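# Put a finned module and cover in each box

## Task

For every box: place exactly one module (small finned metal block) inside it with the fins pointing up, then lay one cover (flat steel plate) flat on top so its edges line up with the box walls; every box must end up upright and flat on the table.

## Robot and tools

Robot: two FANUC CRX arms. left_arm carries a Robotiq two-finger gripper and right_arm a suction cup. Calibrated bases in the scene frame: left_arm at (+0.027, +0.308, 0) m and right_arm at (+0.046, -0.310, 0) m, each turned only slightly about vertical. Scene frame: origin on the table top midway between the arms, +z up, +x out over the table, left_arm on the +y side. Nothing may leave the table or be left off it.

Frames: every reported end_effector_position (m) and end_effector_quat_wxyz is in that arm's own base frame. Motion offsets are along the arm's current Hand target axes. Gripper: fingers point along its +z and close along its y; the reported point sits between the pads when shut; fingertips go about 19 mm past it closed, 6 mm open; a block juts about 10 cm toward gripper +x. Suction tool: reported point is the center of the cup rim, cup facing +z; about 3 cm behind the rim the tool widens to roughly 9 cm sideways.

Row layout (used by both motion tools): 16 numbers, all in [-1, 1], always all 16 even if one arm is idle. Order: left dx, dy, dz, rx, ry, rz, left position, force_limit, speed, then right dx, dy, dz, rx, ry, rz, suction. The six pose numbers per arm are offsets (not poses) from that arm's Hand target at the start of the action or move; 1.0 equals 0.6 m or 180 degrees; rx, ry, rz form a rotation vector. Gripper and suction numbers are absolute settings: resend the previous values to leave them unchanged, since 0 is itself a command.

execute_actions(actions, cameras): actions is a list of actions; each action is a list of 1 to 15 rows, one row per 1/30 s step, the last row held to fill 15 steps. All rows in an action count from the same start, and each new action starts from the then-current Hand target, so repeating an offset keeps moving. An empty list just reports state and images. cameras: list of names (cam_left_wrist, cam_right_wrist), [] for none, omitted for all.

move(target, speed, blend, stop_force, zero, blocking, cameras): straight-line path. target is one row or up to 15 rows; every row is an offset from the Hand targets at the move's start, not from the previous row. speed: m/s, 0.002 to 1, default 0.25 (turn rate twice that in rad/s), one value or one per target. blend: corner rounding in m for lists. stop_force: N, 12 to 80, shared by both arms; ends an arm's path when push against its motion exceeds that. Use it only slowly and with no rotation; omit it when backing off a contact. zero (with stop_force): true re-zeros force first; false accumulates. blocking=false returns after about 0.5 s while the move continues (not with stop_force). The result adds a move: line giving the ending (done, off_target, moving, held, fault) and limits (paced = pose clipped, held = steps withheld). Done means at rest within 3 mm and 2 degrees; it says nothing about contact. Paths do not avoid obstacles or the other arm.

wait(seconds 0 to 10, cameras): let time pass holding commands. stop(cameras): brakes a running move. zoom_image(camera, region [x0, y0, x1, y1] pixels, at most 504 x 504) enlarges part of the latest image; images are 896x504. read_manual(section "licences") gives licence text only. finished_scene(scene = current scene number) ends the scene irreversibly; goal must hold with the robot gone.

Gripper numbers: position +1 is fully open (85 mm), pads meet near -0.8, -1 closes until blocked. force_limit and speed (both start at +1) set grip strength; speed -1 is about 20 mm/s, 0 about 85, +1 about 150. A slow close at force_limit -1 gives roughly 30 N per pad on a 40 mm part; fast closes from wide give up to ~200+ N. New force or speed takes effect only with a changed position (differ by 0.01 or more). object_status: 0 moving, 1 blocked while opening, 2 blocked while closing (a grip), 3 reached target or fully shut. position_measured in counts: 3 open, 78 about 60 mm, 130 about 40 mm, 180 about 20 mm, 230 shut.

Suction: value above 0.01 on, 0.01 or less off; it persists. Press the 41 mm rim onto a flat smooth area fully covering it, away from edges and holes. suction_measured near 0 means no seal, 0.83 or more airtight; part_present switches to 1 at 0.50 and back at 0.45. Under vacuum the cup shortens, so a held part sits up to 16 mm nearer the tool. To release, rest the part on its support, switch off, wait, then lift over 22 mm. A cup sealed on the table pins the tool until switched off.

Controller behavior: each step the commanded pose is clipped to 70 mm and 16 degrees from the measured one; the effector often stops short of Hand target, and the next command (even zeros) asks again. To stop pressing, command back past the effector. All-zero pose offsets return an arm to its Hand target.

Faults to avoid: joint contact torque limits 142 N m (waist, shoulder, elbow) and 35.6 N m (wrist joints), held weight included; any outside force of 150 N; either stops the arm for 10 s. Arms are stiff, so targets past a firm contact can trip a fault. Hot motors (MOTOR HOT line) can brake an arm 30 to 60 s; avoid long holds at full reach. A clearance check may withhold commands bringing arms close, but not effector-to-effector. Flange force lines give estimated force on the effector in its own axes, with error; no reading near singular poses.

Avoid drops, releasing moving parts, slams, hard pushes, strong grips on parts still resting on something, fast swings of loads, and any contact between the arms. Loose objects may occasionally be nudged by disturbances.

Each tool is called after "Emit:" as a command line: name --argument value for each argument, lists and objects as JSON in quotes; but a table of rows of numbers goes row by row, as --pt "numbers of a row", without its own name.

## Session

Emit:
execute_actions --actions '[]'

Scene clock: 0.00 s.
left_arm: end_effector_position=(+0.3346, +0.0271, +0.1172) position_measured=3 object_status=3 end_effector_quat_wxyz=(-0.175, -0.229, +0.878, -0.383) | right_arm: end_effector_position=(+0.4180, +0.3484, +0.3761) suction_measured=0.00 part_present=0 end_effector_quat_wxyz=(+0.287, -0.003, +0.956, -0.062)
Joint positions: left_arm=[0.875 0.244 -0.527 0.392 -1.596 -0.52] | right_arm=[1.217 0.031 -0.08 0.599 -1.399 -1.298]
Joint velocities: within noise
Flange force (N): no reading
Hand target: left_arm +0.3346, +0.0271, +0.1172; -0.175, -0.229, +0.878, -0.383 | right_arm +0.4180, +0.3484, +0.3761; +0.287, -0.003, +0.956, -0.062

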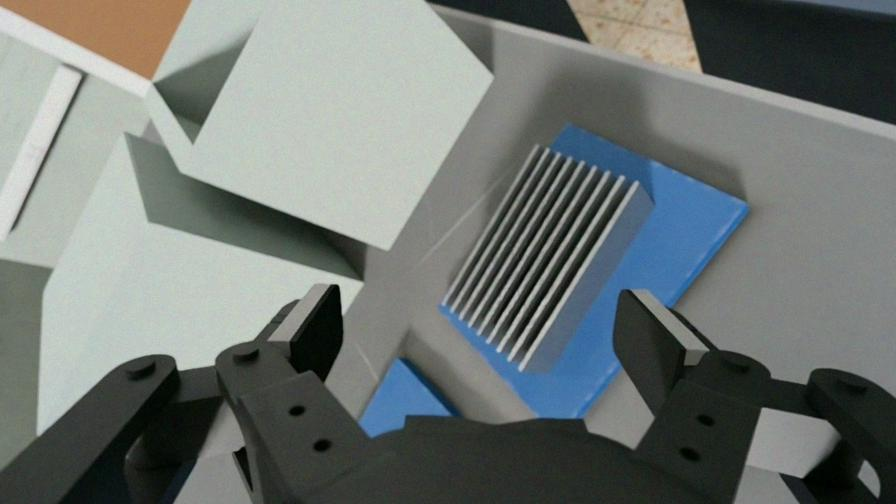

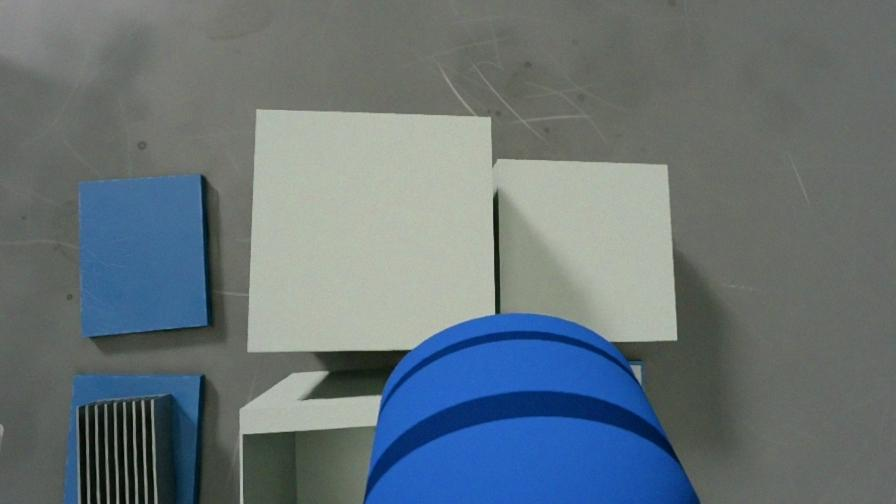

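Emit:
move --target '[0,0,-0.3,0,0,0,1,1,1,0.072,-0.0375,-0.344,0,0,0,0]'

Scene clock: 4.40 s.
left_arm: end_effector_position=(+0.3582, +0.1625, +0.2334) position_measured=3 object_status=3 end_effector_quat_wxyz=(-0.175, -0.229, +0.878, -0.383) | right_arm: end_effector_position=(+0.2680, +0.3486, +0.5259) suction_measured=0.00 part_present=0 end_effector_quat_wxyz=(+0.287, -0.003, +0.956, -0.062)
Joint positions: left_arm=[1.004 0.347 -0.068 0.324 -1.966 -0.496] | right_arm=[1.571 -0.041 0.2 0.616 -1.887 -1.391]
Joint velocities: within noise
Flange force (N): left_arm=[-1.7 -1.9 -1.5] | right_arm=[0.9 1.5 2.0]
Hand target: left_arm +0.3582, +0.1626, +0.2334; -0.175, -0.229, +0.878, -0.383 | right_arm +0.2679, +0.3486, +0.5259; +0.287, -0.003, +0.956, -0.062
Off the commanded pose: left_arm 0.000 m, 0 deg | right_arm 0.000 m, 0 deg.
move: done
camera_calibration:
cam_left_wrist: T_world_to_cam=[[-0.558555, 0.585831, -0.587212, 0.248856], [0.819313, 0.500098, -0.280408, -0.288525], [0.129392, -0.637734, -0.759311, 0.361706], [0, 0, 0, 1]] pos_world=[0.32859, 0.229175, 0.339874]
cam_right_wrist: T_world_to_cam=[[-0.0426118, -0.989218, 0.140113, 0.291028], [-0.992285, 0.0255604, -0.121318, 0.347361], [0.116429, -0.144201, -0.982675, 0.608504], [0, 0, 0, 1]] pos_world=[0.286235, 0.366759, 0.599326]

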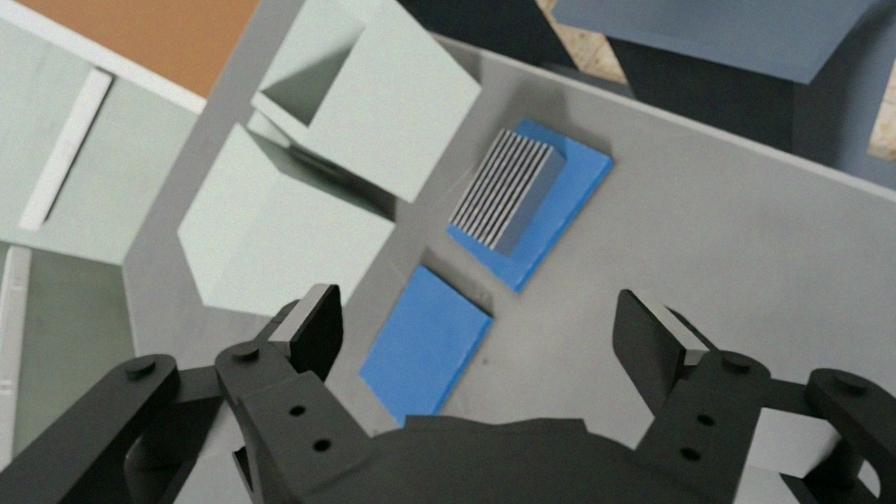

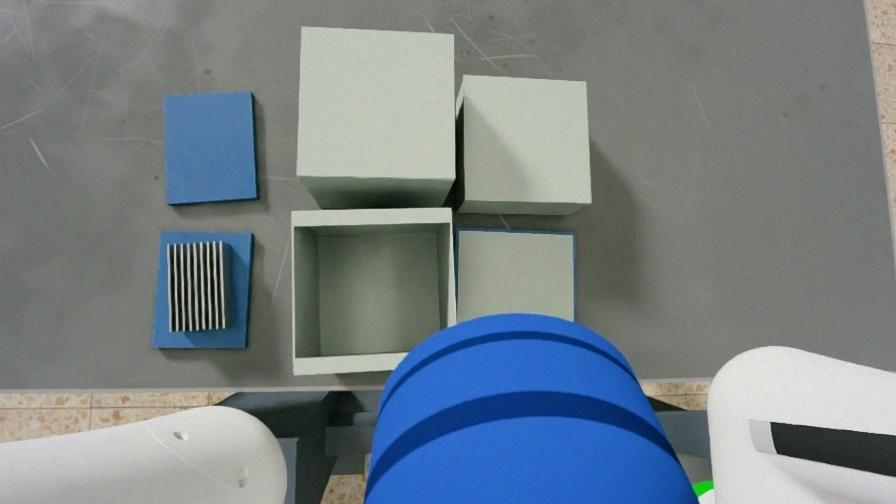

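Emit:
zoom_image --camera "cam_right_wrist" --region '[280, 10, 620, 390]'

Emit:
zoom_image --camera "cam_right_wrist" --region '[130, 70, 300, 370]'

Emit:
zoom_image --camera "cam_left_wrist" --region '[120, 0, 500, 440]'

Scaled by 1.326 from the camera's 896x504 image, which has a finer 1280x720 frame.

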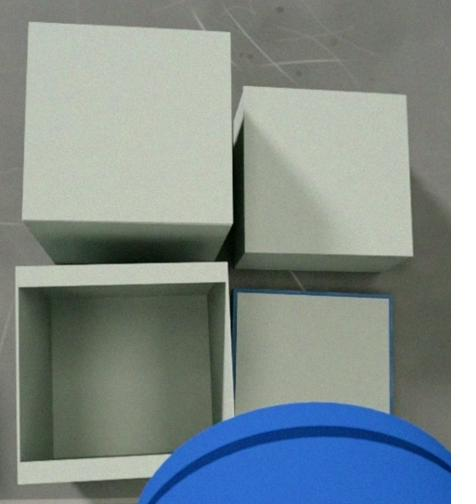

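Scaled by 1.680 from the camera's 896x504 image, which has a finer 1280x720 frame.

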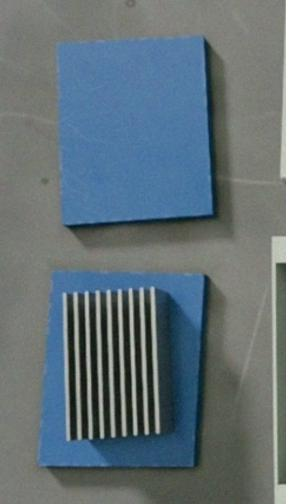

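Scaled by 1.145 from the camera's 896x504 image, which has a finer 1280x720 frame.

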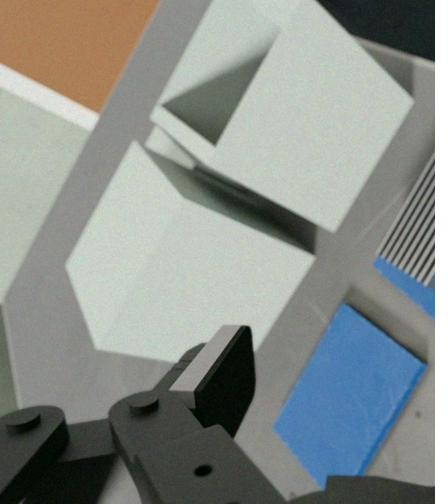

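Emit:
move --target '[0,0,0,0,0,0,1,1,1,0.015,-0.364,0.043,0,0,0,0]' --cameras '["cam_right_wrist"]'

Scene clock: 9.60 s.
left_arm: end_effector_position=(+0.3582, +0.1626, +0.2334) position_measured=3 object_status=3 end_effector_quat_wxyz=(-0.175, -0.229, +0.878, -0.383) | right_arm: end_effector_position=(+0.2679, +0.1285, +0.5259) suction_measured=0.00 part_present=0 end_effector_quat_wxyz=(+0.287, -0.003, +0.956, -0.062)
Joint positions: left_arm=[1.004 0.347 -0.067 0.323 -1.966 -0.496] | right_arm=[1.557 -0.528 -0.152 0.647 -1.989 -1.294]
Joint velocities: within noise
Flange force (N): left_arm=[-0.8 -1.6 -0.8] | right_arm=[3.4 1.3 2.6]
Hand target: left_arm +0.3582, +0.1626, +0.2334; -0.175, -0.229, +0.878, -0.383 | right_arm +0.2679, +0.1285, +0.5259; +0.287, -0.003, +0.956, -0.062
Off the commanded pose: left_arm 0.000 m, 0 deg | right_arm 0.000 m, 0 deg.
move: done
camera_calibration:
cam_right_wrist: T_world_to_cam=[[-0.042522, -0.989206, 0.140226, 0.0732021], [-0.9923, 0.0254726, -0.121211, 0.352841], [0.116331, -0.1443, -0.982672, 0.576817], [0, 0, 0, 1]] pos_world=[0.286135, 0.146659, 0.599326]
Images, in order (width x height): cam_right_wrist 896x504.

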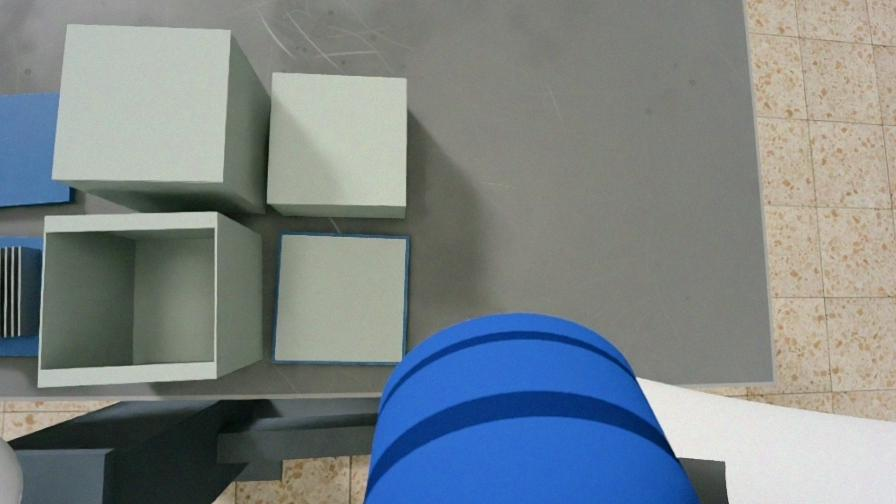

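Emit:
zoom_image --camera "cam_right_wrist" --region '[20, 10, 440, 400]'

Emit:
zoom_image --camera "cam_right_wrist" --region '[250, 200, 430, 380]'

Scaled by 1.200 from the camera's 896x504 image, which has a finer 1280x720 frame.

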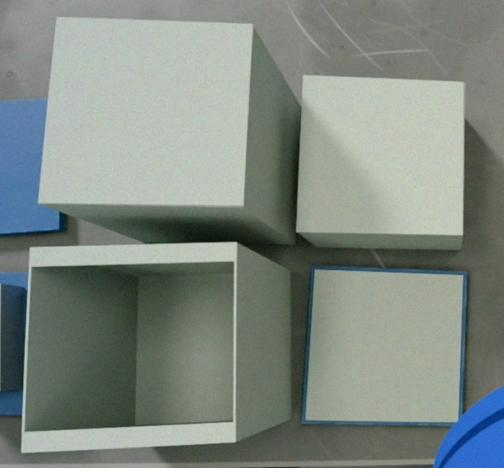

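Scaled by 2.800 from the camera's 896x504 image, which has a finer 1280x720 frame.

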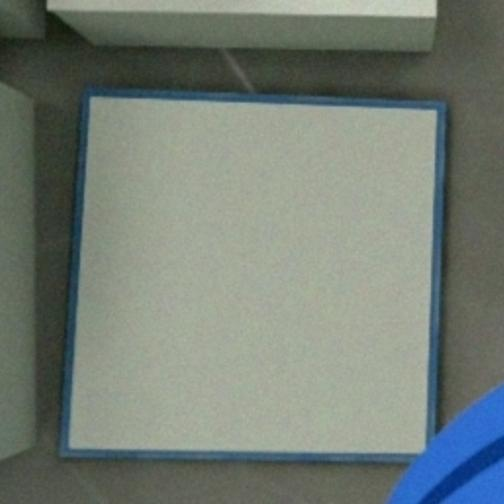

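Emit:
move --target '[0,0,0,0,0,0,1,1,1,0.130,-0.259,0.467,-0.209,0.0075,0.137,0]' --cameras '["cam_right_wrist"]'

Scene clock: 23.50 s.
left_arm: end_effector_position=(+0.3582, +0.1626, +0.2334) position_measured=3 object_status=3 end_effector_quat_wxyz=(-0.175, -0.229, +0.878, -0.383) | right_arm: end_effector_position=(+0.3519, -0.0618, +0.2700) suction_measured=0.00 part_present=0 end_effector_quat_wxyz=(+0.266, +0.107, +0.907, +0.308)
Joint positions: left_arm=[1.004 0.347 -0.067 0.323 -1.966 -0.496] | right_arm=[-0.515 -0.404 -0.405 -0.815 -1.338 0.382]
Joint velocities: within noise
Flange force (N): left_arm=[-0.9 -2.0 -1.1] | right_arm=[1.9 0.1 4.6]
Hand target: left_arm +0.3582, +0.1626, +0.2334; -0.175, -0.229, +0.878, -0.383 | right_arm +0.3519, -0.0618, +0.2700; +0.266, +0.107, +0.907, +0.309
Off the commanded pose: left_arm 0.000 m, 0 deg | right_arm 0.000 m, 0 deg.
move: done; limits=paced
camera_calibration:
cam_right_wrist: T_world_to_cam=[[-0.0414867, -0.798623, -0.600399, 0.135798], [-0.992329, 0.102975, -0.0684038, 0.400582], [0.116455, 0.592956, -0.796769, 0.283447], [0, 0, 0, 1]] pos_world=[0.370135, -0.10087, 0.334776]
Images, in order (width x height): cam_right_wrist 896x504.

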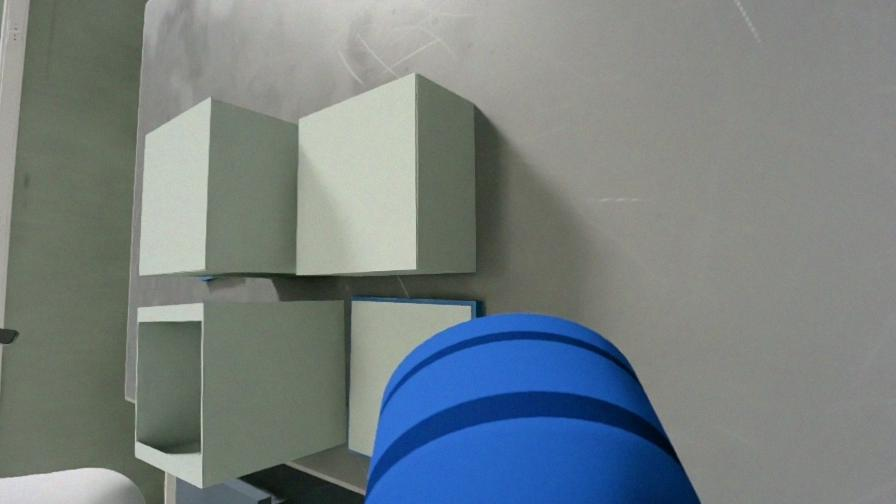

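Emit:
zoom_image --camera "cam_right_wrist" --region '[120, 280, 380, 500]'

Emit:
zoom_image --camera "cam_right_wrist" --region '[330, 270, 510, 400]'

Emit:
zoom_image --camera "cam_right_wrist" --region '[130, 60, 490, 310]'

Scaled by 1.938 from the camera's 896x504 image, which has a finer 1280x720 frame.

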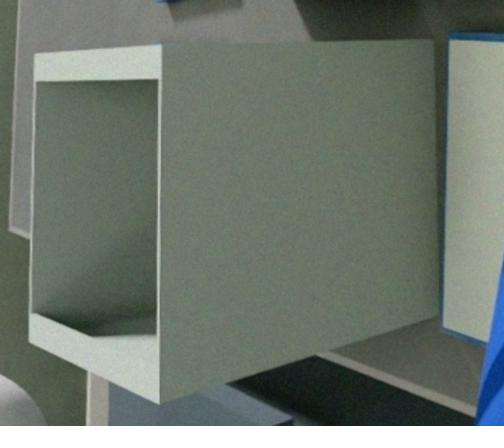

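Scaled by 2.800 from the camera's 896x504 image, which has a finer 1280x720 frame.

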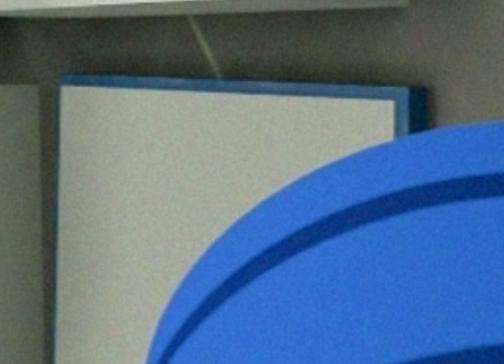

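Scaled by 1.400 from the camera's 896x504 image, which has a finer 1280x720 frame.

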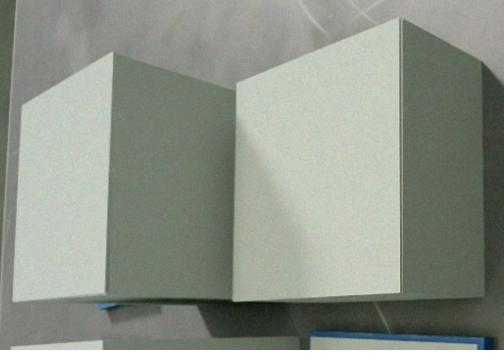

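Emit:
move --target '[0,0,0,0,0,0,1,1,1,-0.1845,0.386,0.521,0.246,0.294,-0.061,0]' --cameras '["cam_right_wrist"]'

Scene clock: 35.83 s.
left_arm: end_effector_position=(+0.3582, +0.1626, +0.2334) position_measured=3 object_status=3 end_effector_quat_wxyz=(-0.175, -0.229, +0.878, -0.383) | right_arm: end_effector_position=(+0.6226, +0.2378, +0.2501) suction_measured=0.00 part_present=0 end_effector_quat_wxyz=(-0.185, -0.031, +0.981, -0.054)
Joint positions: left_arm=[1.004 0.347 -0.067 0.323 -1.966 -0.496] | right_arm=[0.524 1.088 1.472 -0.11 -2.332 -0.521]
Joint velocities: within noise
Flange force (N): left_arm=[-0.6 -2.2 -1.1] | right_arm=no reading
Hand target: left_arm +0.3582, +0.1626, +0.2334; -0.175, -0.229, +0.878, -0.383 | right_arm +0.6228, +0.2379, +0.2503; -0.186, -0.031, +0.981, -0.054
Off the commanded pose: left_arm 0.000 m, 0 deg | right_arm 0.000 m, 0 deg.
move: done
camera_calibration:
cam_right_wrist: T_world_to_cam=[[0.0900875, -0.989291, 0.114835, 0.158906], [-0.670742, 0.0249655, 0.74127, 0.252777], [-0.736199, -0.143804, -0.66131, 0.730612], [0, 0, 0, 1]] pos_world=[0.693108, 0.255959, 0.277537]
Images, in order (width x height): cam_right_wrist 896x504.

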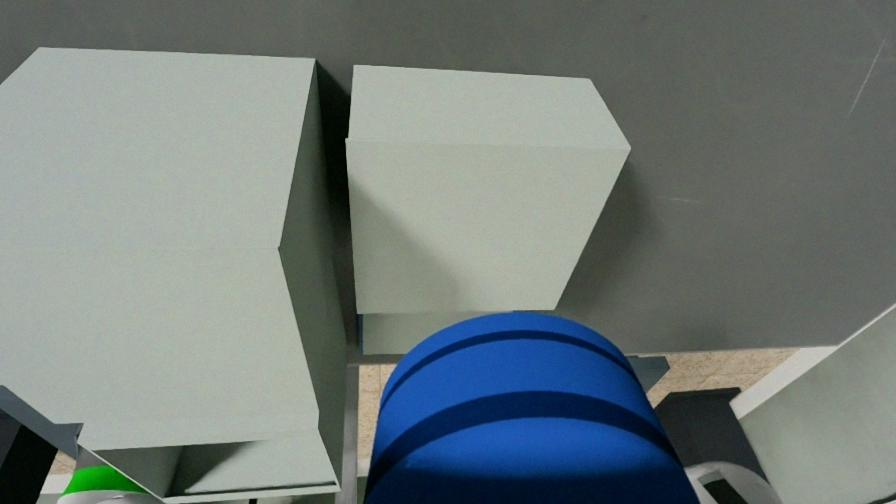

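Emit:
move --target '[-0.004,-0.256,-0.071,0.241,-0.296,-0.323,1,1,1,0,0,0,0,0,0,0]' --cameras '["cam_left_wrist"]'

Scene clock: 45.80 s.
left_arm: end_effector_position=(+0.4482, +0.1029, +0.3506) position_measured=3 object_status=3 end_effector_quat_wxyz=(-0.147, +0.783, -0.458, +0.394) | right_arm: end_effector_position=(+0.6228, +0.2379, +0.2503) suction_measured=0.00 part_present=0 end_effector_quat_wxyz=(-0.186, -0.031, +0.981, -0.054)
Joint positions: left_arm=[0.92 -0.503 -0.713 0.881 -1.073 0.835] | right_arm=[0.524 1.1 1.495 -0.111 -2.345 -0.523]
Joint velocities: within noise
Flange force (N): left_arm=[0.8 -0.2 0.5] | right_arm=no reading
Hand target: left_arm +0.4482, +0.1029, +0.3506; -0.147, +0.783, -0.458, +0.394 | right_arm +0.6228, +0.2379, +0.2503; -0.186, -0.031, +0.981, -0.054
Off the commanded pose: left_arm 0.000 m, 0 deg | right_arm 0.000 m, 0 deg.
move: done
camera_calibration:
cam_left_wrist: T_world_to_cam=[[-0.586685, -0.558472, -0.586438, 0.533101], [-0.500501, 0.819354, -0.279568, 0.258759], [0.636631, 0.129494, -0.760218, 0.095108], [0, 0, 0, 1]] pos_world=[0.381723, 0.0733907, 0.457275]
Images, in order (width x height): cam_left_wrist 896x504.

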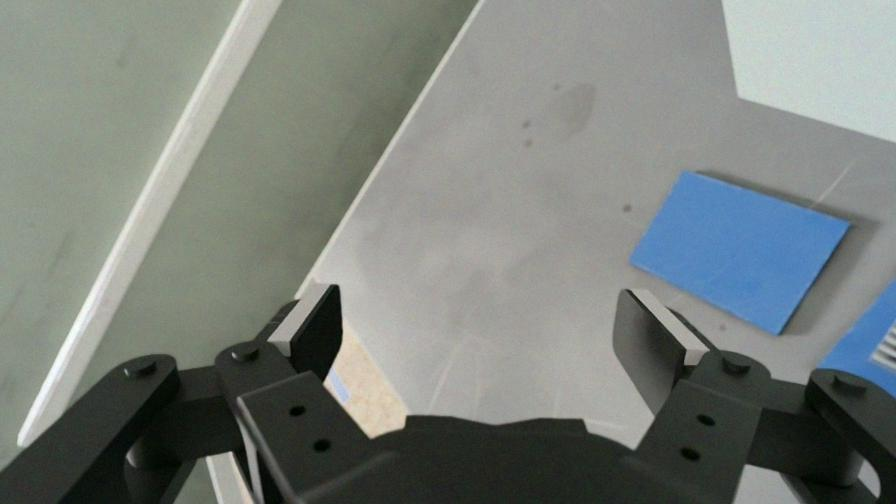

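Emit:
move --target '[0,0,0,0,0,0,1,1,1,0.505,-0.0455,0.248,0.0126,-0.3032,0.0357,0]' --cameras '["cam_right_wrist"]'

Emit:
zoom_image --camera "cam_right_wrist" --region '[200, 0, 700, 500]'

Scene clock: 51.00 s.
left_arm: end_effector_position=(+0.4482, +0.1029, +0.3506) position_measured=3 object_status=3 end_effector_quat_wxyz=(-0.147, +0.783, -0.458, +0.394) | right_arm: end_effector_position=(+0.2898, +0.1809, +0.2267) suction_measured=0.00 part_present=0 end_effector_quat_wxyz=(+0.288, -0.003, +0.956, -0.062)
Joint positions: left_arm=[0.92 -0.503 -0.713 0.881 -1.073 0.835] | right_arm=[1.477 -0.521 -0.854 0.608 -1.361 -1.639]
Joint velocities: within noise
Flange force (N): left_arm=[1.9 -0.8 1.4] | right_arm=[3.0 1.8 3.4]
Hand target: left_arm +0.4482, +0.1029, +0.3506; -0.147, +0.783, -0.458, +0.394 | right_arm +0.2898, +0.1809, +0.2267; +0.288, -0.003, +0.956, -0.062
Off the commanded pose: left_arm 0.000 m, 0 deg | right_arm 0.000 m, 0 deg.
move: done; limits=paced
camera_calibration:
cam_right_wrist: T_world_to_cam=[[-0.0422438, -0.989234, 0.140114, 0.167971], [-0.99211, 0.024965, -0.122859, 0.337407], [0.118038, -0.144198, -0.982483, 0.287237], [0, 0, 0, 1]] pos_world=[0.307936, 0.199158, 0.300124]
Images, in order (width x height): cam_right_wrist 896x504.

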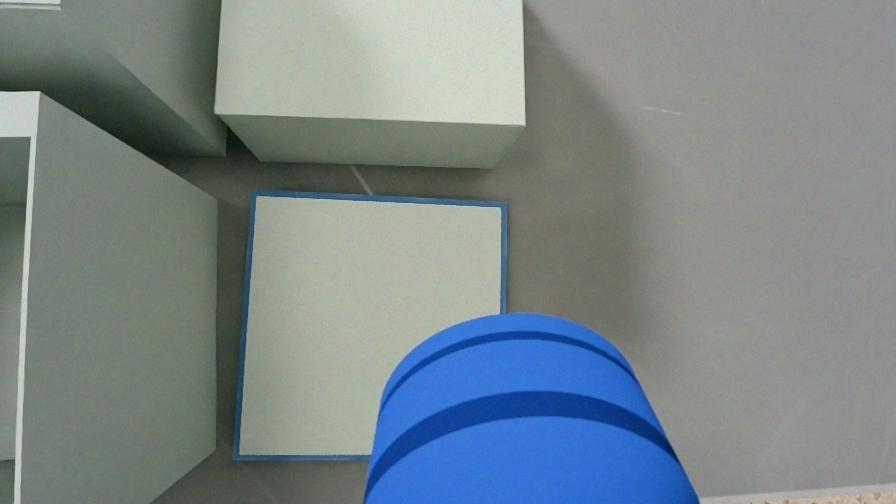

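Scaled by 1.008 from the camera's 896x504 image, which has a finer 1280x720 frame.

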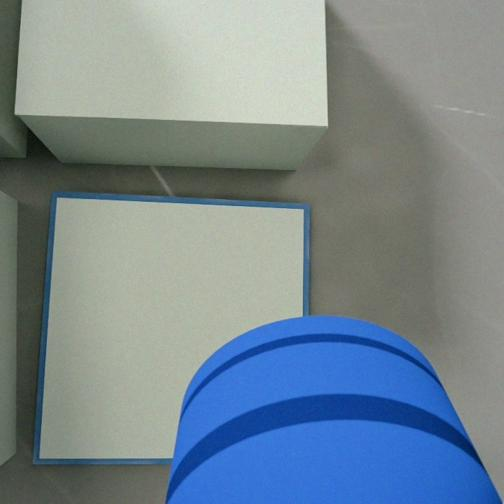

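Emit:
zoom_image --camera "cam_right_wrist" --region '[0, 0, 260, 170]'

Scaled by 1.938 from the camera's 896x504 image, which has a finer 1280x720 frame.

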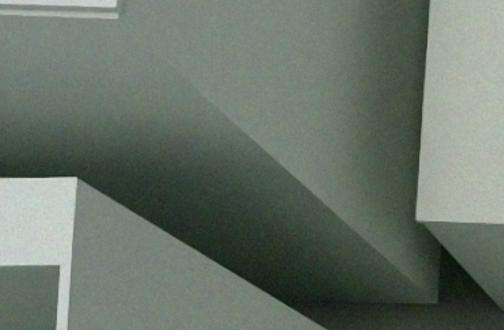

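Emit:
move --target '[0,0,0,0,0,0,1,1,1,-0.228,0.0295,0.046,0,0,0,0]' --cameras '["cam_right_wrist"]'

Emit:
zoom_image --camera "cam_right_wrist" --region '[0, 0, 504, 504]'

Scene clock: 54.80 s.
left_arm: end_effector_position=(+0.4482, +0.1029, +0.3506) position_measured=3 object_status=3 end_effector_quat_wxyz=(-0.147, +0.783, -0.458, +0.394) | right_arm: end_effector_position=(+0.4196, +0.2009, +0.2770) suction_measured=0.00 part_present=0 end_effector_quat_wxyz=(+0.288, -0.003, +0.956, -0.062)
Joint positions: left_arm=[0.92 -0.503 -0.713 0.881 -1.073 0.835] | right_arm=[1.047 -0.246 -0.565 0.633 -1.132 -1.282]
Joint velocities: within noise
Flange force (N): left_arm=[1.4 0.8 0.8] | right_arm=[2.7 1.4 2.4]
Hand target: left_arm +0.4482, +0.1029, +0.3506; -0.147, +0.783, -0.458, +0.394 | right_arm +0.4197, +0.2009, +0.2770; +0.288, -0.003, +0.956, -0.062
Off the commanded pose: left_arm 0.000 m, 0 deg | right_arm 0.000 m, 0 deg.
move: done
camera_calibration:
cam_right_wrist: T_world_to_cam=[[-0.042268, -0.98922, 0.140206, 0.186068], [-0.992098, 0.0249633, -0.122961, 0.471897], [0.118135, -0.144295, -0.982458, 0.324174], [0, 0, 0, 1]] pos_world=[0.437736, 0.219058, 0.350424]
Images, in order (width x height): cam_right_wrist 896x504.

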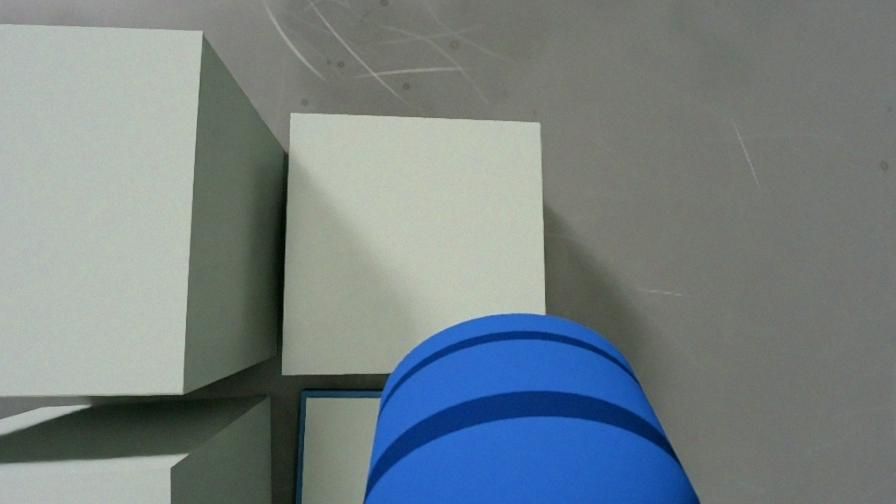

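Scaled by 1.000.

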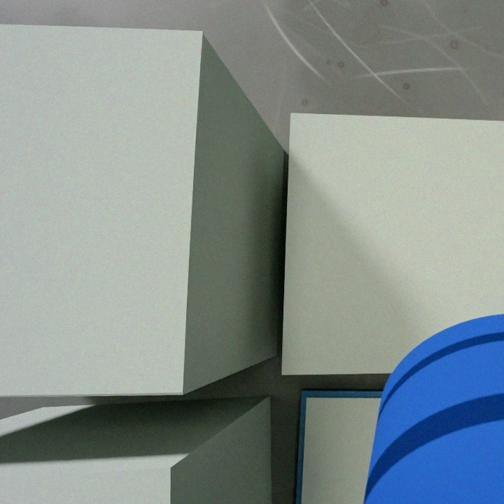

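Emit:
zoom_image --camera "cam_right_wrist" --region '[0, 360, 320, 504]'

Emit:
zoom_image --camera "cam_right_wrist" --region '[120, 300, 220, 420]'

Scaled by 1.575 from the camera's 896x504 image, which has a finer 1280x720 frame.

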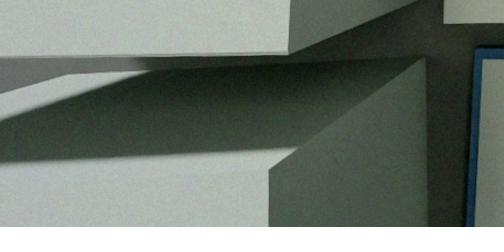

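Scaled by 4.200 from the camera's 896x504 image, which has a finer 1280x720 frame.

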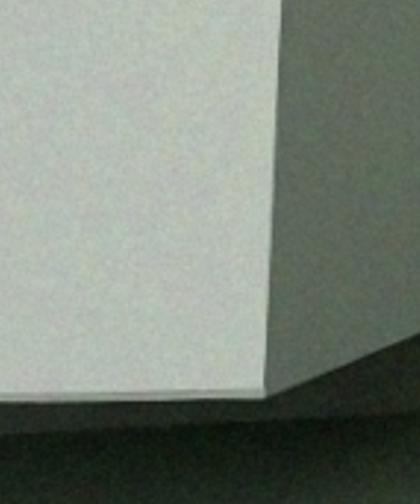

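Emit:
move --target '[0,0,0,0,0,0,1,1,1,0.217,0.045,0.053,-0.209,0.0075,0.137,0]' --cameras '["cam_right_wrist"]'

Emit:
zoom_image --camera "cam_right_wrist" --region '[0, 0, 504, 504]'

Scene clock: 63.97 s.
left_arm: end_effector_position=(+0.4482, +0.1029, +0.3506) position_measured=3 object_status=3 end_effector_quat_wxyz=(-0.147, +0.783, -0.458, +0.394) | right_arm: end_effector_position=(+0.3294, +0.2186, +0.1758) suction_measured=0.00 part_present=0 end_effector_quat_wxyz=(+0.267, +0.106, +0.907, +0.309)
Joint positions: left_arm=[0.92 -0.503 -0.713 0.881 -1.073 0.835] | right_arm=[1.022 -0.729 -1.176 0.617 -0.366 -1.75]
Joint velocities: within noise
Flange force (N): left_arm=[1.5 -0.4 1.5] | right_arm=no reading
Hand target: left_arm +0.4482, +0.1029, +0.3506; -0.147, +0.783, -0.458, +0.394 | right_arm +0.3294, +0.2186, +0.1758; +0.267, +0.106, +0.907, +0.309
Off the commanded pose: left_arm 0.000 m, 0 deg | right_arm 0.000 m, 0 deg.
move: done
camera_calibration:
cam_right_wrist: T_world_to_cam=[[-0.0400251, -0.798672, -0.600434, 0.301805], [-0.99229, 0.102313, -0.0699458, 0.343321], [0.117296, 0.593005, -0.796609, 0.0444978], [0, 0, 0, 1]] pos_world=[0.347534, 0.17953, 0.240675]
Images, in order (width x height): cam_right_wrist 896x504.

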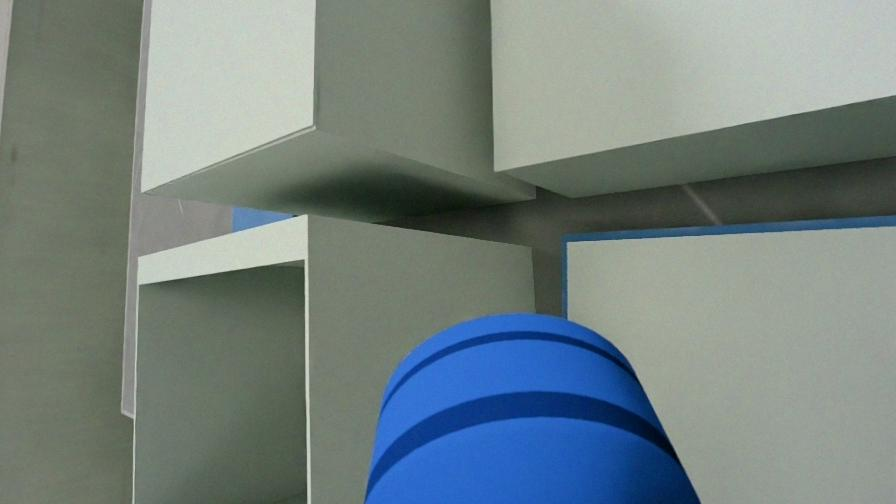

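Scaled by 1.000.

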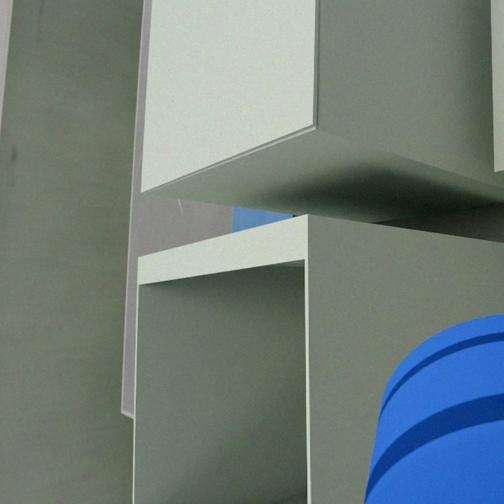

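Emit:
move --target '[0,0,0,0,0,0,1,1,1,-0.039,0.3655,-0.14,0.209,-0.0075,-0.137,0]' --cameras '["cam_right_wrist"]'

Emit:
zoom_image --camera "cam_right_wrist" --region '[200, 0, 700, 500]'

Scene clock: 69.40 s.
left_arm: end_effector_position=(+0.4482, +0.1029, +0.3506) position_measured=3 object_status=3 end_effector_quat_wxyz=(-0.147, +0.783, -0.458, +0.394) | right_arm: end_effector_position=(+0.3170, +0.2848, +0.2843) suction_measured=0.00 part_present=0 end_effector_quat_wxyz=(+0.289, +0.047, +0.949, +0.117)
Joint positions: left_arm=[0.92 -0.503 -0.713 0.881 -1.073 0.835] | right_arm=[1.377 -0.464 -0.706 0.623 -1.065 -1.712]
Joint velocities: within noise
Flange force (N): left_arm=[2.0 -0.6 1.1] | right_arm=[2.7 0.3 3.8]
Hand target: left_arm +0.4482, +0.1029, +0.3506; -0.147, +0.783, -0.458, +0.394 | right_arm +0.3170, +0.2848, +0.2843; +0.289, +0.047, +0.949, +0.117 (not the last commanded pose)
Off the commanded pose: left_arm 0.000 m, 0 deg | right_arm 0.108 m, 21 deg.
move: held (right_arm; a check stopped the path); limits=held
pose unreachable (right arm): on one or more control steps of this call, first in action 0 (counted from 0), this arm could not follow its commanded pose, so it was not sent that pose on those steps. It may still have moved: this result reports where it is.
cause: moving toward the commanded pose would bring a part of the arm too close to another arm (a part of this arm just beyond joint 4 (forearm roll) and a part of the left arm just beyond its joint 2 (shoulder)).
camera_calibration:
cam_right_wrist: T_world_to_cam=[[-0.0338535, -0.972458, -0.230606, 0.361719], [-0.991192, 0.0622271, -0.116901, 0.356301], [0.128031, 0.224618, -0.966, 0.242677], [0, 0, 0, 1]] pos_world=[0.334338, 0.275076, 0.359493]
Images, in order (width x height): cam_right_wrist 896x504.

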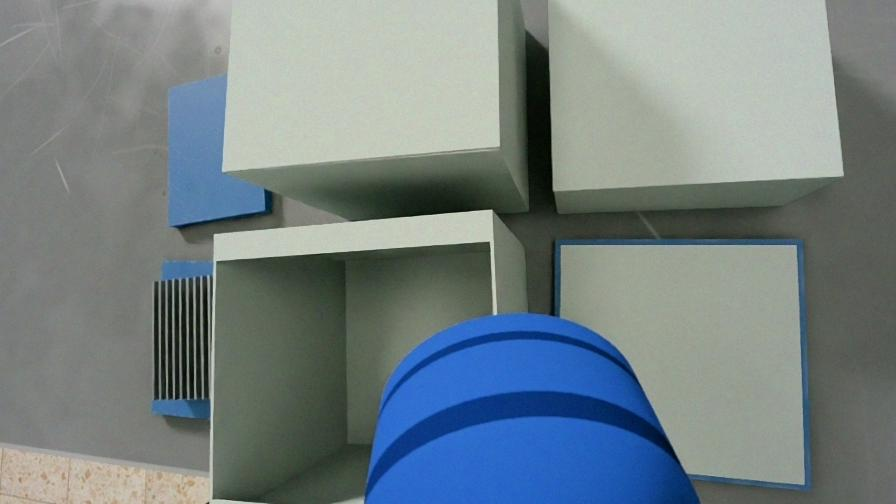

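Scaled by 1.008 from the camera's 896x504 image, which has a finer 1280x720 frame.

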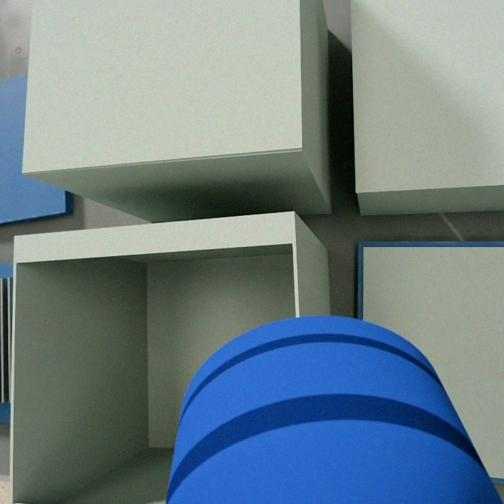

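Emit:
move --target '[0,0,0,0,0,0,1,1,1,-0.1407,-0.1987,0.2895,0.0759,0.1875,-0.0305,0]' --cameras '["cam_right_wrist"]'

Scene clock: 75.63 s.
left_arm: end_effector_position=(+0.4482, +0.1029, +0.3506) position_measured=3 object_status=3 end_effector_quat_wxyz=(-0.147, +0.783, -0.458, +0.394) | right_arm: end_effector_position=(+0.4815, +0.1901, +0.1598) suction_measured=0.00 part_present=0 end_effector_quat_wxyz=(-0.001, +0.000, +1.000, +0.000)
Joint positions: left_arm=[0.92 -0.503 -0.713 0.881 -1.073 0.835] | right_arm=[0.629 0.225 -0.081 -0.001 -1.266 -0.628]
Joint velocities: within noise
Flange force (N): left_arm=[1.8 -0.6 0.9] | right_arm=[-1.2 1.3 2.7]
Hand target: left_arm +0.4482, +0.1029, +0.3506; -0.147, +0.783, -0.458, +0.394 | right_arm +0.4815, +0.1901, +0.1598; -0.001, +0.000, +1.000, +0.000
Off the commanded pose: left_arm 0.000 m, 0 deg | right_arm 0.000 m, 0 deg.
move: done
camera_calibration:
cam_right_wrist: T_world_to_cam=[[0.00125168, -0.999737, 0.0229155, 0.194216], [-0.89344, 0.00917523, 0.449089, 0.383185], [-0.449181, -0.0210358, -0.893193, 0.435674], [0, 0, 0, 1]] pos_world=[0.537806, 0.199814, 0.212606]
Images, in order (width x height): cam_right_wrist 896x504.

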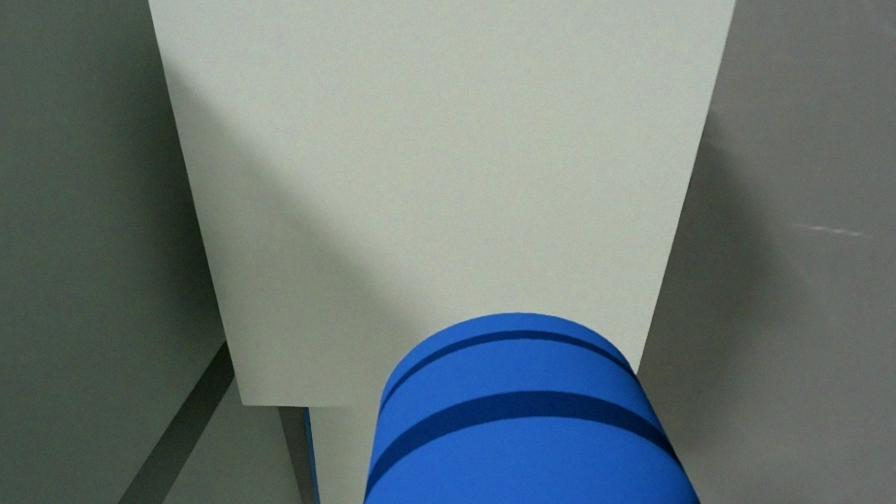

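Emit:
move --target '[0,0,0,0,0,0,1,1,1,0,0,0.167,0,0,0,1]' --stop_force 12 --speed 0.03 --cameras '[]'

Emit:
wait --seconds 1 --cameras '[]'

Scene clock: 81.23 s.
left_arm: end_effector_position=(+0.4482, +0.1029, +0.3506) position_measured=3 object_status=3 end_effector_quat_wxyz=(-0.147, +0.783, -0.458, +0.394) | right_arm: end_effector_position=(+0.4814, +0.1902, +0.0605) suction_measured=0.95 part_present=1 end_effector_quat_wxyz=(-0.001, +0.000, +1.000, +0.000)
Joint positions: left_arm=[0.92 -0.503 -0.713 0.881 -1.073 0.835] | right_arm=[0.629 0.325 -0.207 -0.002 -1.04 -0.628]
Joint velocities: within noise
Flange force (N): left_arm=[2.2 -0.9 1.5] | right_arm=[7.5 -1.5 -21.0]
Hand target: left_arm +0.4482, +0.1029, +0.3506; -0.147, +0.783, -0.458, +0.394 | right_arm +0.4814, +0.1902, +0.0605; -0.001, +0.000, +1.000, +0.000 (not the last commanded pose)
Off the commanded pose: left_arm 0.000 m, 0 deg | right_arm 0.001 m, 0 deg.
move: contact (right_arm)
No camera images: "cameras" was empty.

Scene clock: 82.23 s.
left_arm: end_effector_position=(+0.4482, +0.1029, +0.3506) position_measured=3 object_status=3 end_effector_quat_wxyz=(-0.147, +0.783, -0.458, +0.394) | right_arm: end_effector_position=(+0.4814, +0.1902, +0.0605) suction_measured=0.95 part_present=1 end_effector_quat_wxyz=(-0.001, +0.000, +1.000, +0.000)
Joint positions: left_arm=[0.92 -0.503 -0.713 0.881 -1.073 0.835] | right_arm=[0.629 0.325 -0.207 -0.002 -1.04 -0.628]
Joint velocities: within noise
Flange force (N): left_arm=[2.3 -0.8 1.7] | right_arm=[7.5 -1.5 -21.1]
Hand target: left_arm +0.4482, +0.1029, +0.3506; -0.147, +0.783, -0.458, +0.394 | right_arm +0.4814, +0.1902, +0.0605; -0.001, +0.000, +1.000, +0.000 (not the last commanded pose)
Off the commanded pose: left_arm 0.000 m, 0 deg | right_arm 0.001 m, 0 deg.
wait: 1.00 s; at rest by 0.17 s
No camera images: "cameras" was empty.

Emit:
move --target '[0,0,0,0,0,0,1,1,1,0,0,-0.08,0,0,0,1]' --speed 0.05 --cameras '["cam_right_wrist"]'

Scene clock: 84.07 s.
left_arm: end_effector_position=(+0.4482, +0.1029, +0.3506) position_measured=3 object_status=3 end_effector_quat_wxyz=(-0.147, +0.783, -0.458, +0.394) | right_arm: end_effector_position=(+0.4815, +0.1901, +0.1085) suction_measured=0.95 part_present=1 end_effector_quat_wxyz=(-0.001, +0.000, +1.000, +0.000)
Joint positions: left_arm=[0.92 -0.503 -0.713 0.881 -1.073 0.835] | right_arm=[0.629 0.27 -0.153 -0.001 -1.149 -0.628]
Joint velocities: within noise
Flange force (N): left_arm=[1.8 -1.3 0.3] | right_arm=[-0.4 0.4 7.9]
Hand target: left_arm +0.4482, +0.1029, +0.3506; -0.147, +0.783, -0.458, +0.394 | right_arm +0.4815, +0.1902, +0.1085; -0.001, +0.000, +1.000, +0.000
Off the commanded pose: left_arm 0.000 m, 0 deg | right_arm 0.000 m, 0 deg.
move: done
camera_calibration:
cam_right_wrist: T_world_to_cam=[[0.0012923, -0.99974, 0.022781, 0.195492], [-0.89348, 0.00907664, 0.449011, 0.406276], [-0.4491, -0.0209347, -0.893236, 0.389798], [0, 0, 0, 1]] pos_world=[0.537806, 0.199914, 0.161306]
Images, in order (width x height): cam_right_wrist 896x504.

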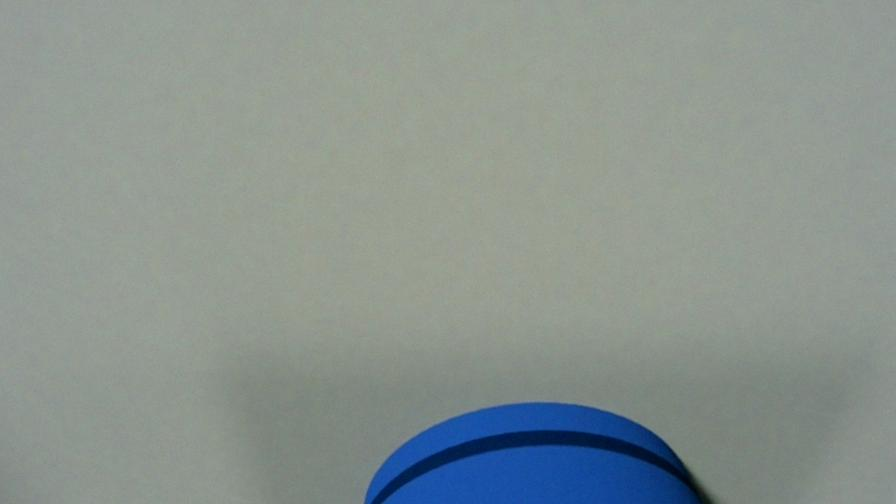

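Emit:
move --pt "0 0 0 0 0 0 1 1 1 0 0 -0.067 0 0 0 1" --pt "0 0 0 0 0 0 1 1 1 0 -0.433 -0.067 0 0 0 1" --speed 0.12 --blend '[0.02,0]' --cameras '["cam_right_wrist"]'

Scene clock: 88.83 s.
left_arm: end_effector_position=(+0.4482, +0.1029, +0.3506) position_measured=3 object_status=3 end_effector_quat_wxyz=(-0.147, +0.783, -0.458, +0.394) | right_arm: end_effector_position=(+0.4816, -0.0696, +0.1486) suction_measured=0.95 part_present=1 end_effector_quat_wxyz=(-0.001, +0.000, +1.000, +0.000)
Joint positions: left_arm=[0.92 -0.503 -0.713 0.881 -1.073 0.835] | right_arm=[0.126 0.159 -0.187 -0.001 -1.226 -0.126]
Joint velocities: within noise
Flange force (N): left_arm=[1.6 -1.0 0.5] | right_arm=[-1.3 -0.4 6.3]
Hand target: left_arm +0.4482, +0.1029, +0.3506; -0.147, +0.783, -0.458, +0.394 | right_arm +0.4816, -0.0697, +0.1486; -0.001, +0.000, +1.000, +0.000
Off the commanded pose: left_arm 0.000 m, 0 deg | right_arm 0.000 m, 0 deg.
move: done
camera_calibration:
cam_right_wrist: T_world_to_cam=[[0.0012923, -0.99974, 0.022781, -0.0651541], [-0.89348, 0.00907664, 0.449011, 0.390718], [-0.4491, -0.0209347, -0.893236, 0.420223], [0, 0, 0, 1]] pos_world=[0.537906, -0.0598863, 0.201406]
Images, in order (width x height): cam_right_wrist 896x504.

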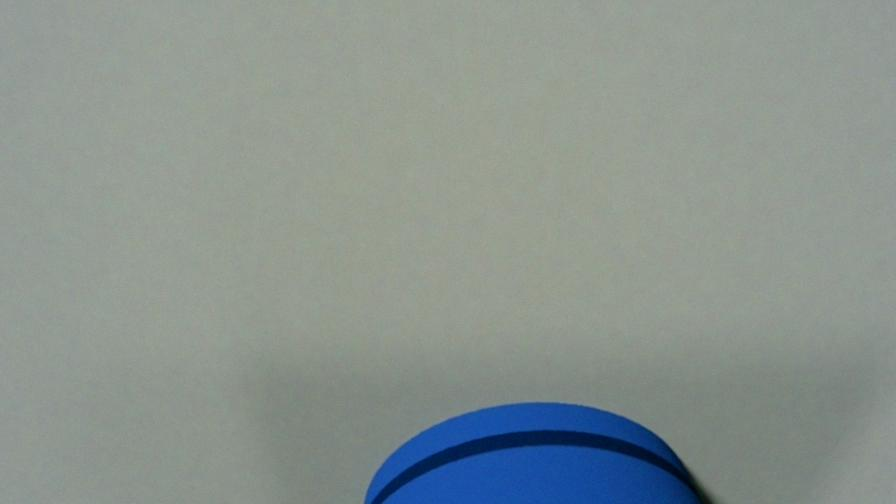

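Emit:
move --target '[0.275,0.092,0.142,-0.241,0.296,0.323,1,1,1,0,0,0,0,0,0,1]' --cameras '["cam_left_wrist"]'

Emit:
zoom_image --camera "cam_left_wrist" --region '[150, 0, 654, 400]'

Scene clock: 94.40 s.
left_arm: end_effector_position=(+0.5235, -0.0754, +0.3425) position_measured=3 object_status=3 end_effector_quat_wxyz=(-0.175, -0.230, +0.877, -0.383) | right_arm: end_effector_position=(+0.4816, -0.0697, +0.1486) suction_measured=0.95 part_present=1 end_effector_quat_wxyz=(-0.001, +0.000, +1.000, +0.000)
Joint positions: left_arm=[0.446 0.351 0.098 0.702 -1.842 0.073] | right_arm=[0.126 0.159 -0.187 -0.001 -1.226 -0.126]
Joint velocities: within noise
Flange force (N): left_arm=[-0.4 -1.5 -0.6] | right_arm=[0.1 0.2 7.1]
Hand target: left_arm +0.5235, -0.0754, +0.3425; -0.175, -0.229, +0.878, -0.383 | right_arm +0.4816, -0.0697, +0.1486; -0.001, +0.000, +1.000, +0.000
Off the commanded pose: left_arm 0.000 m, 0 deg | right_arm 0.000 m, 0 deg.
move: done
camera_calibration:
cam_left_wrist: T_world_to_cam=[[-0.558641, 0.585738, -0.587224, 0.544722], [0.819239, 0.500215, -0.280413, -0.274434], [0.12949, -0.637727, -0.7593, 0.271375], [0, 0, 0, 1]] pos_world=[0.49399, -0.00872499, 0.448974]
Images, in order (width x height): cam_left_wrist 896x504.

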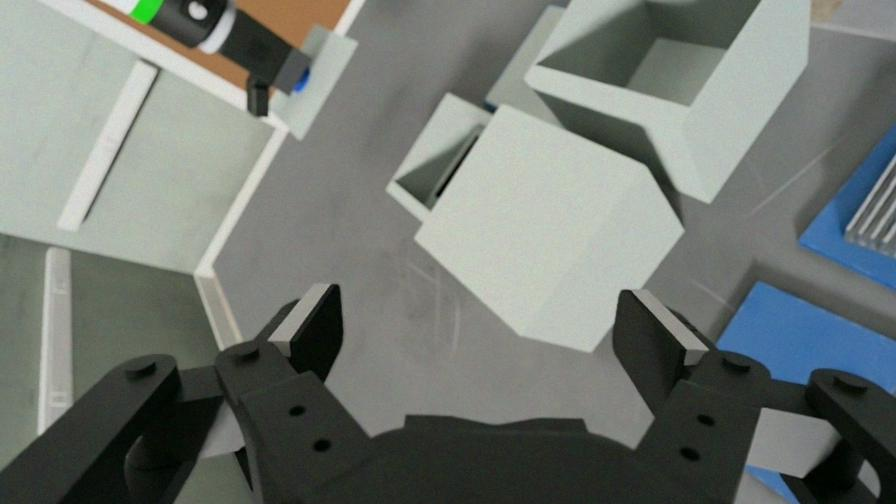

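Scaled by 1.000.

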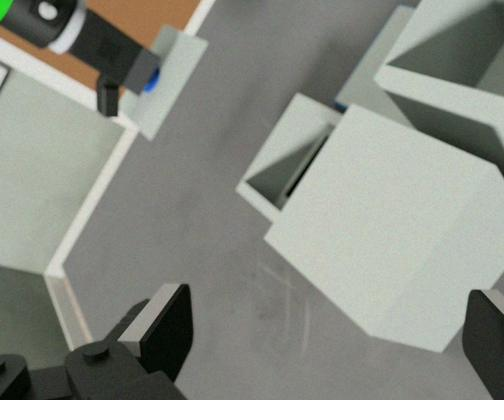

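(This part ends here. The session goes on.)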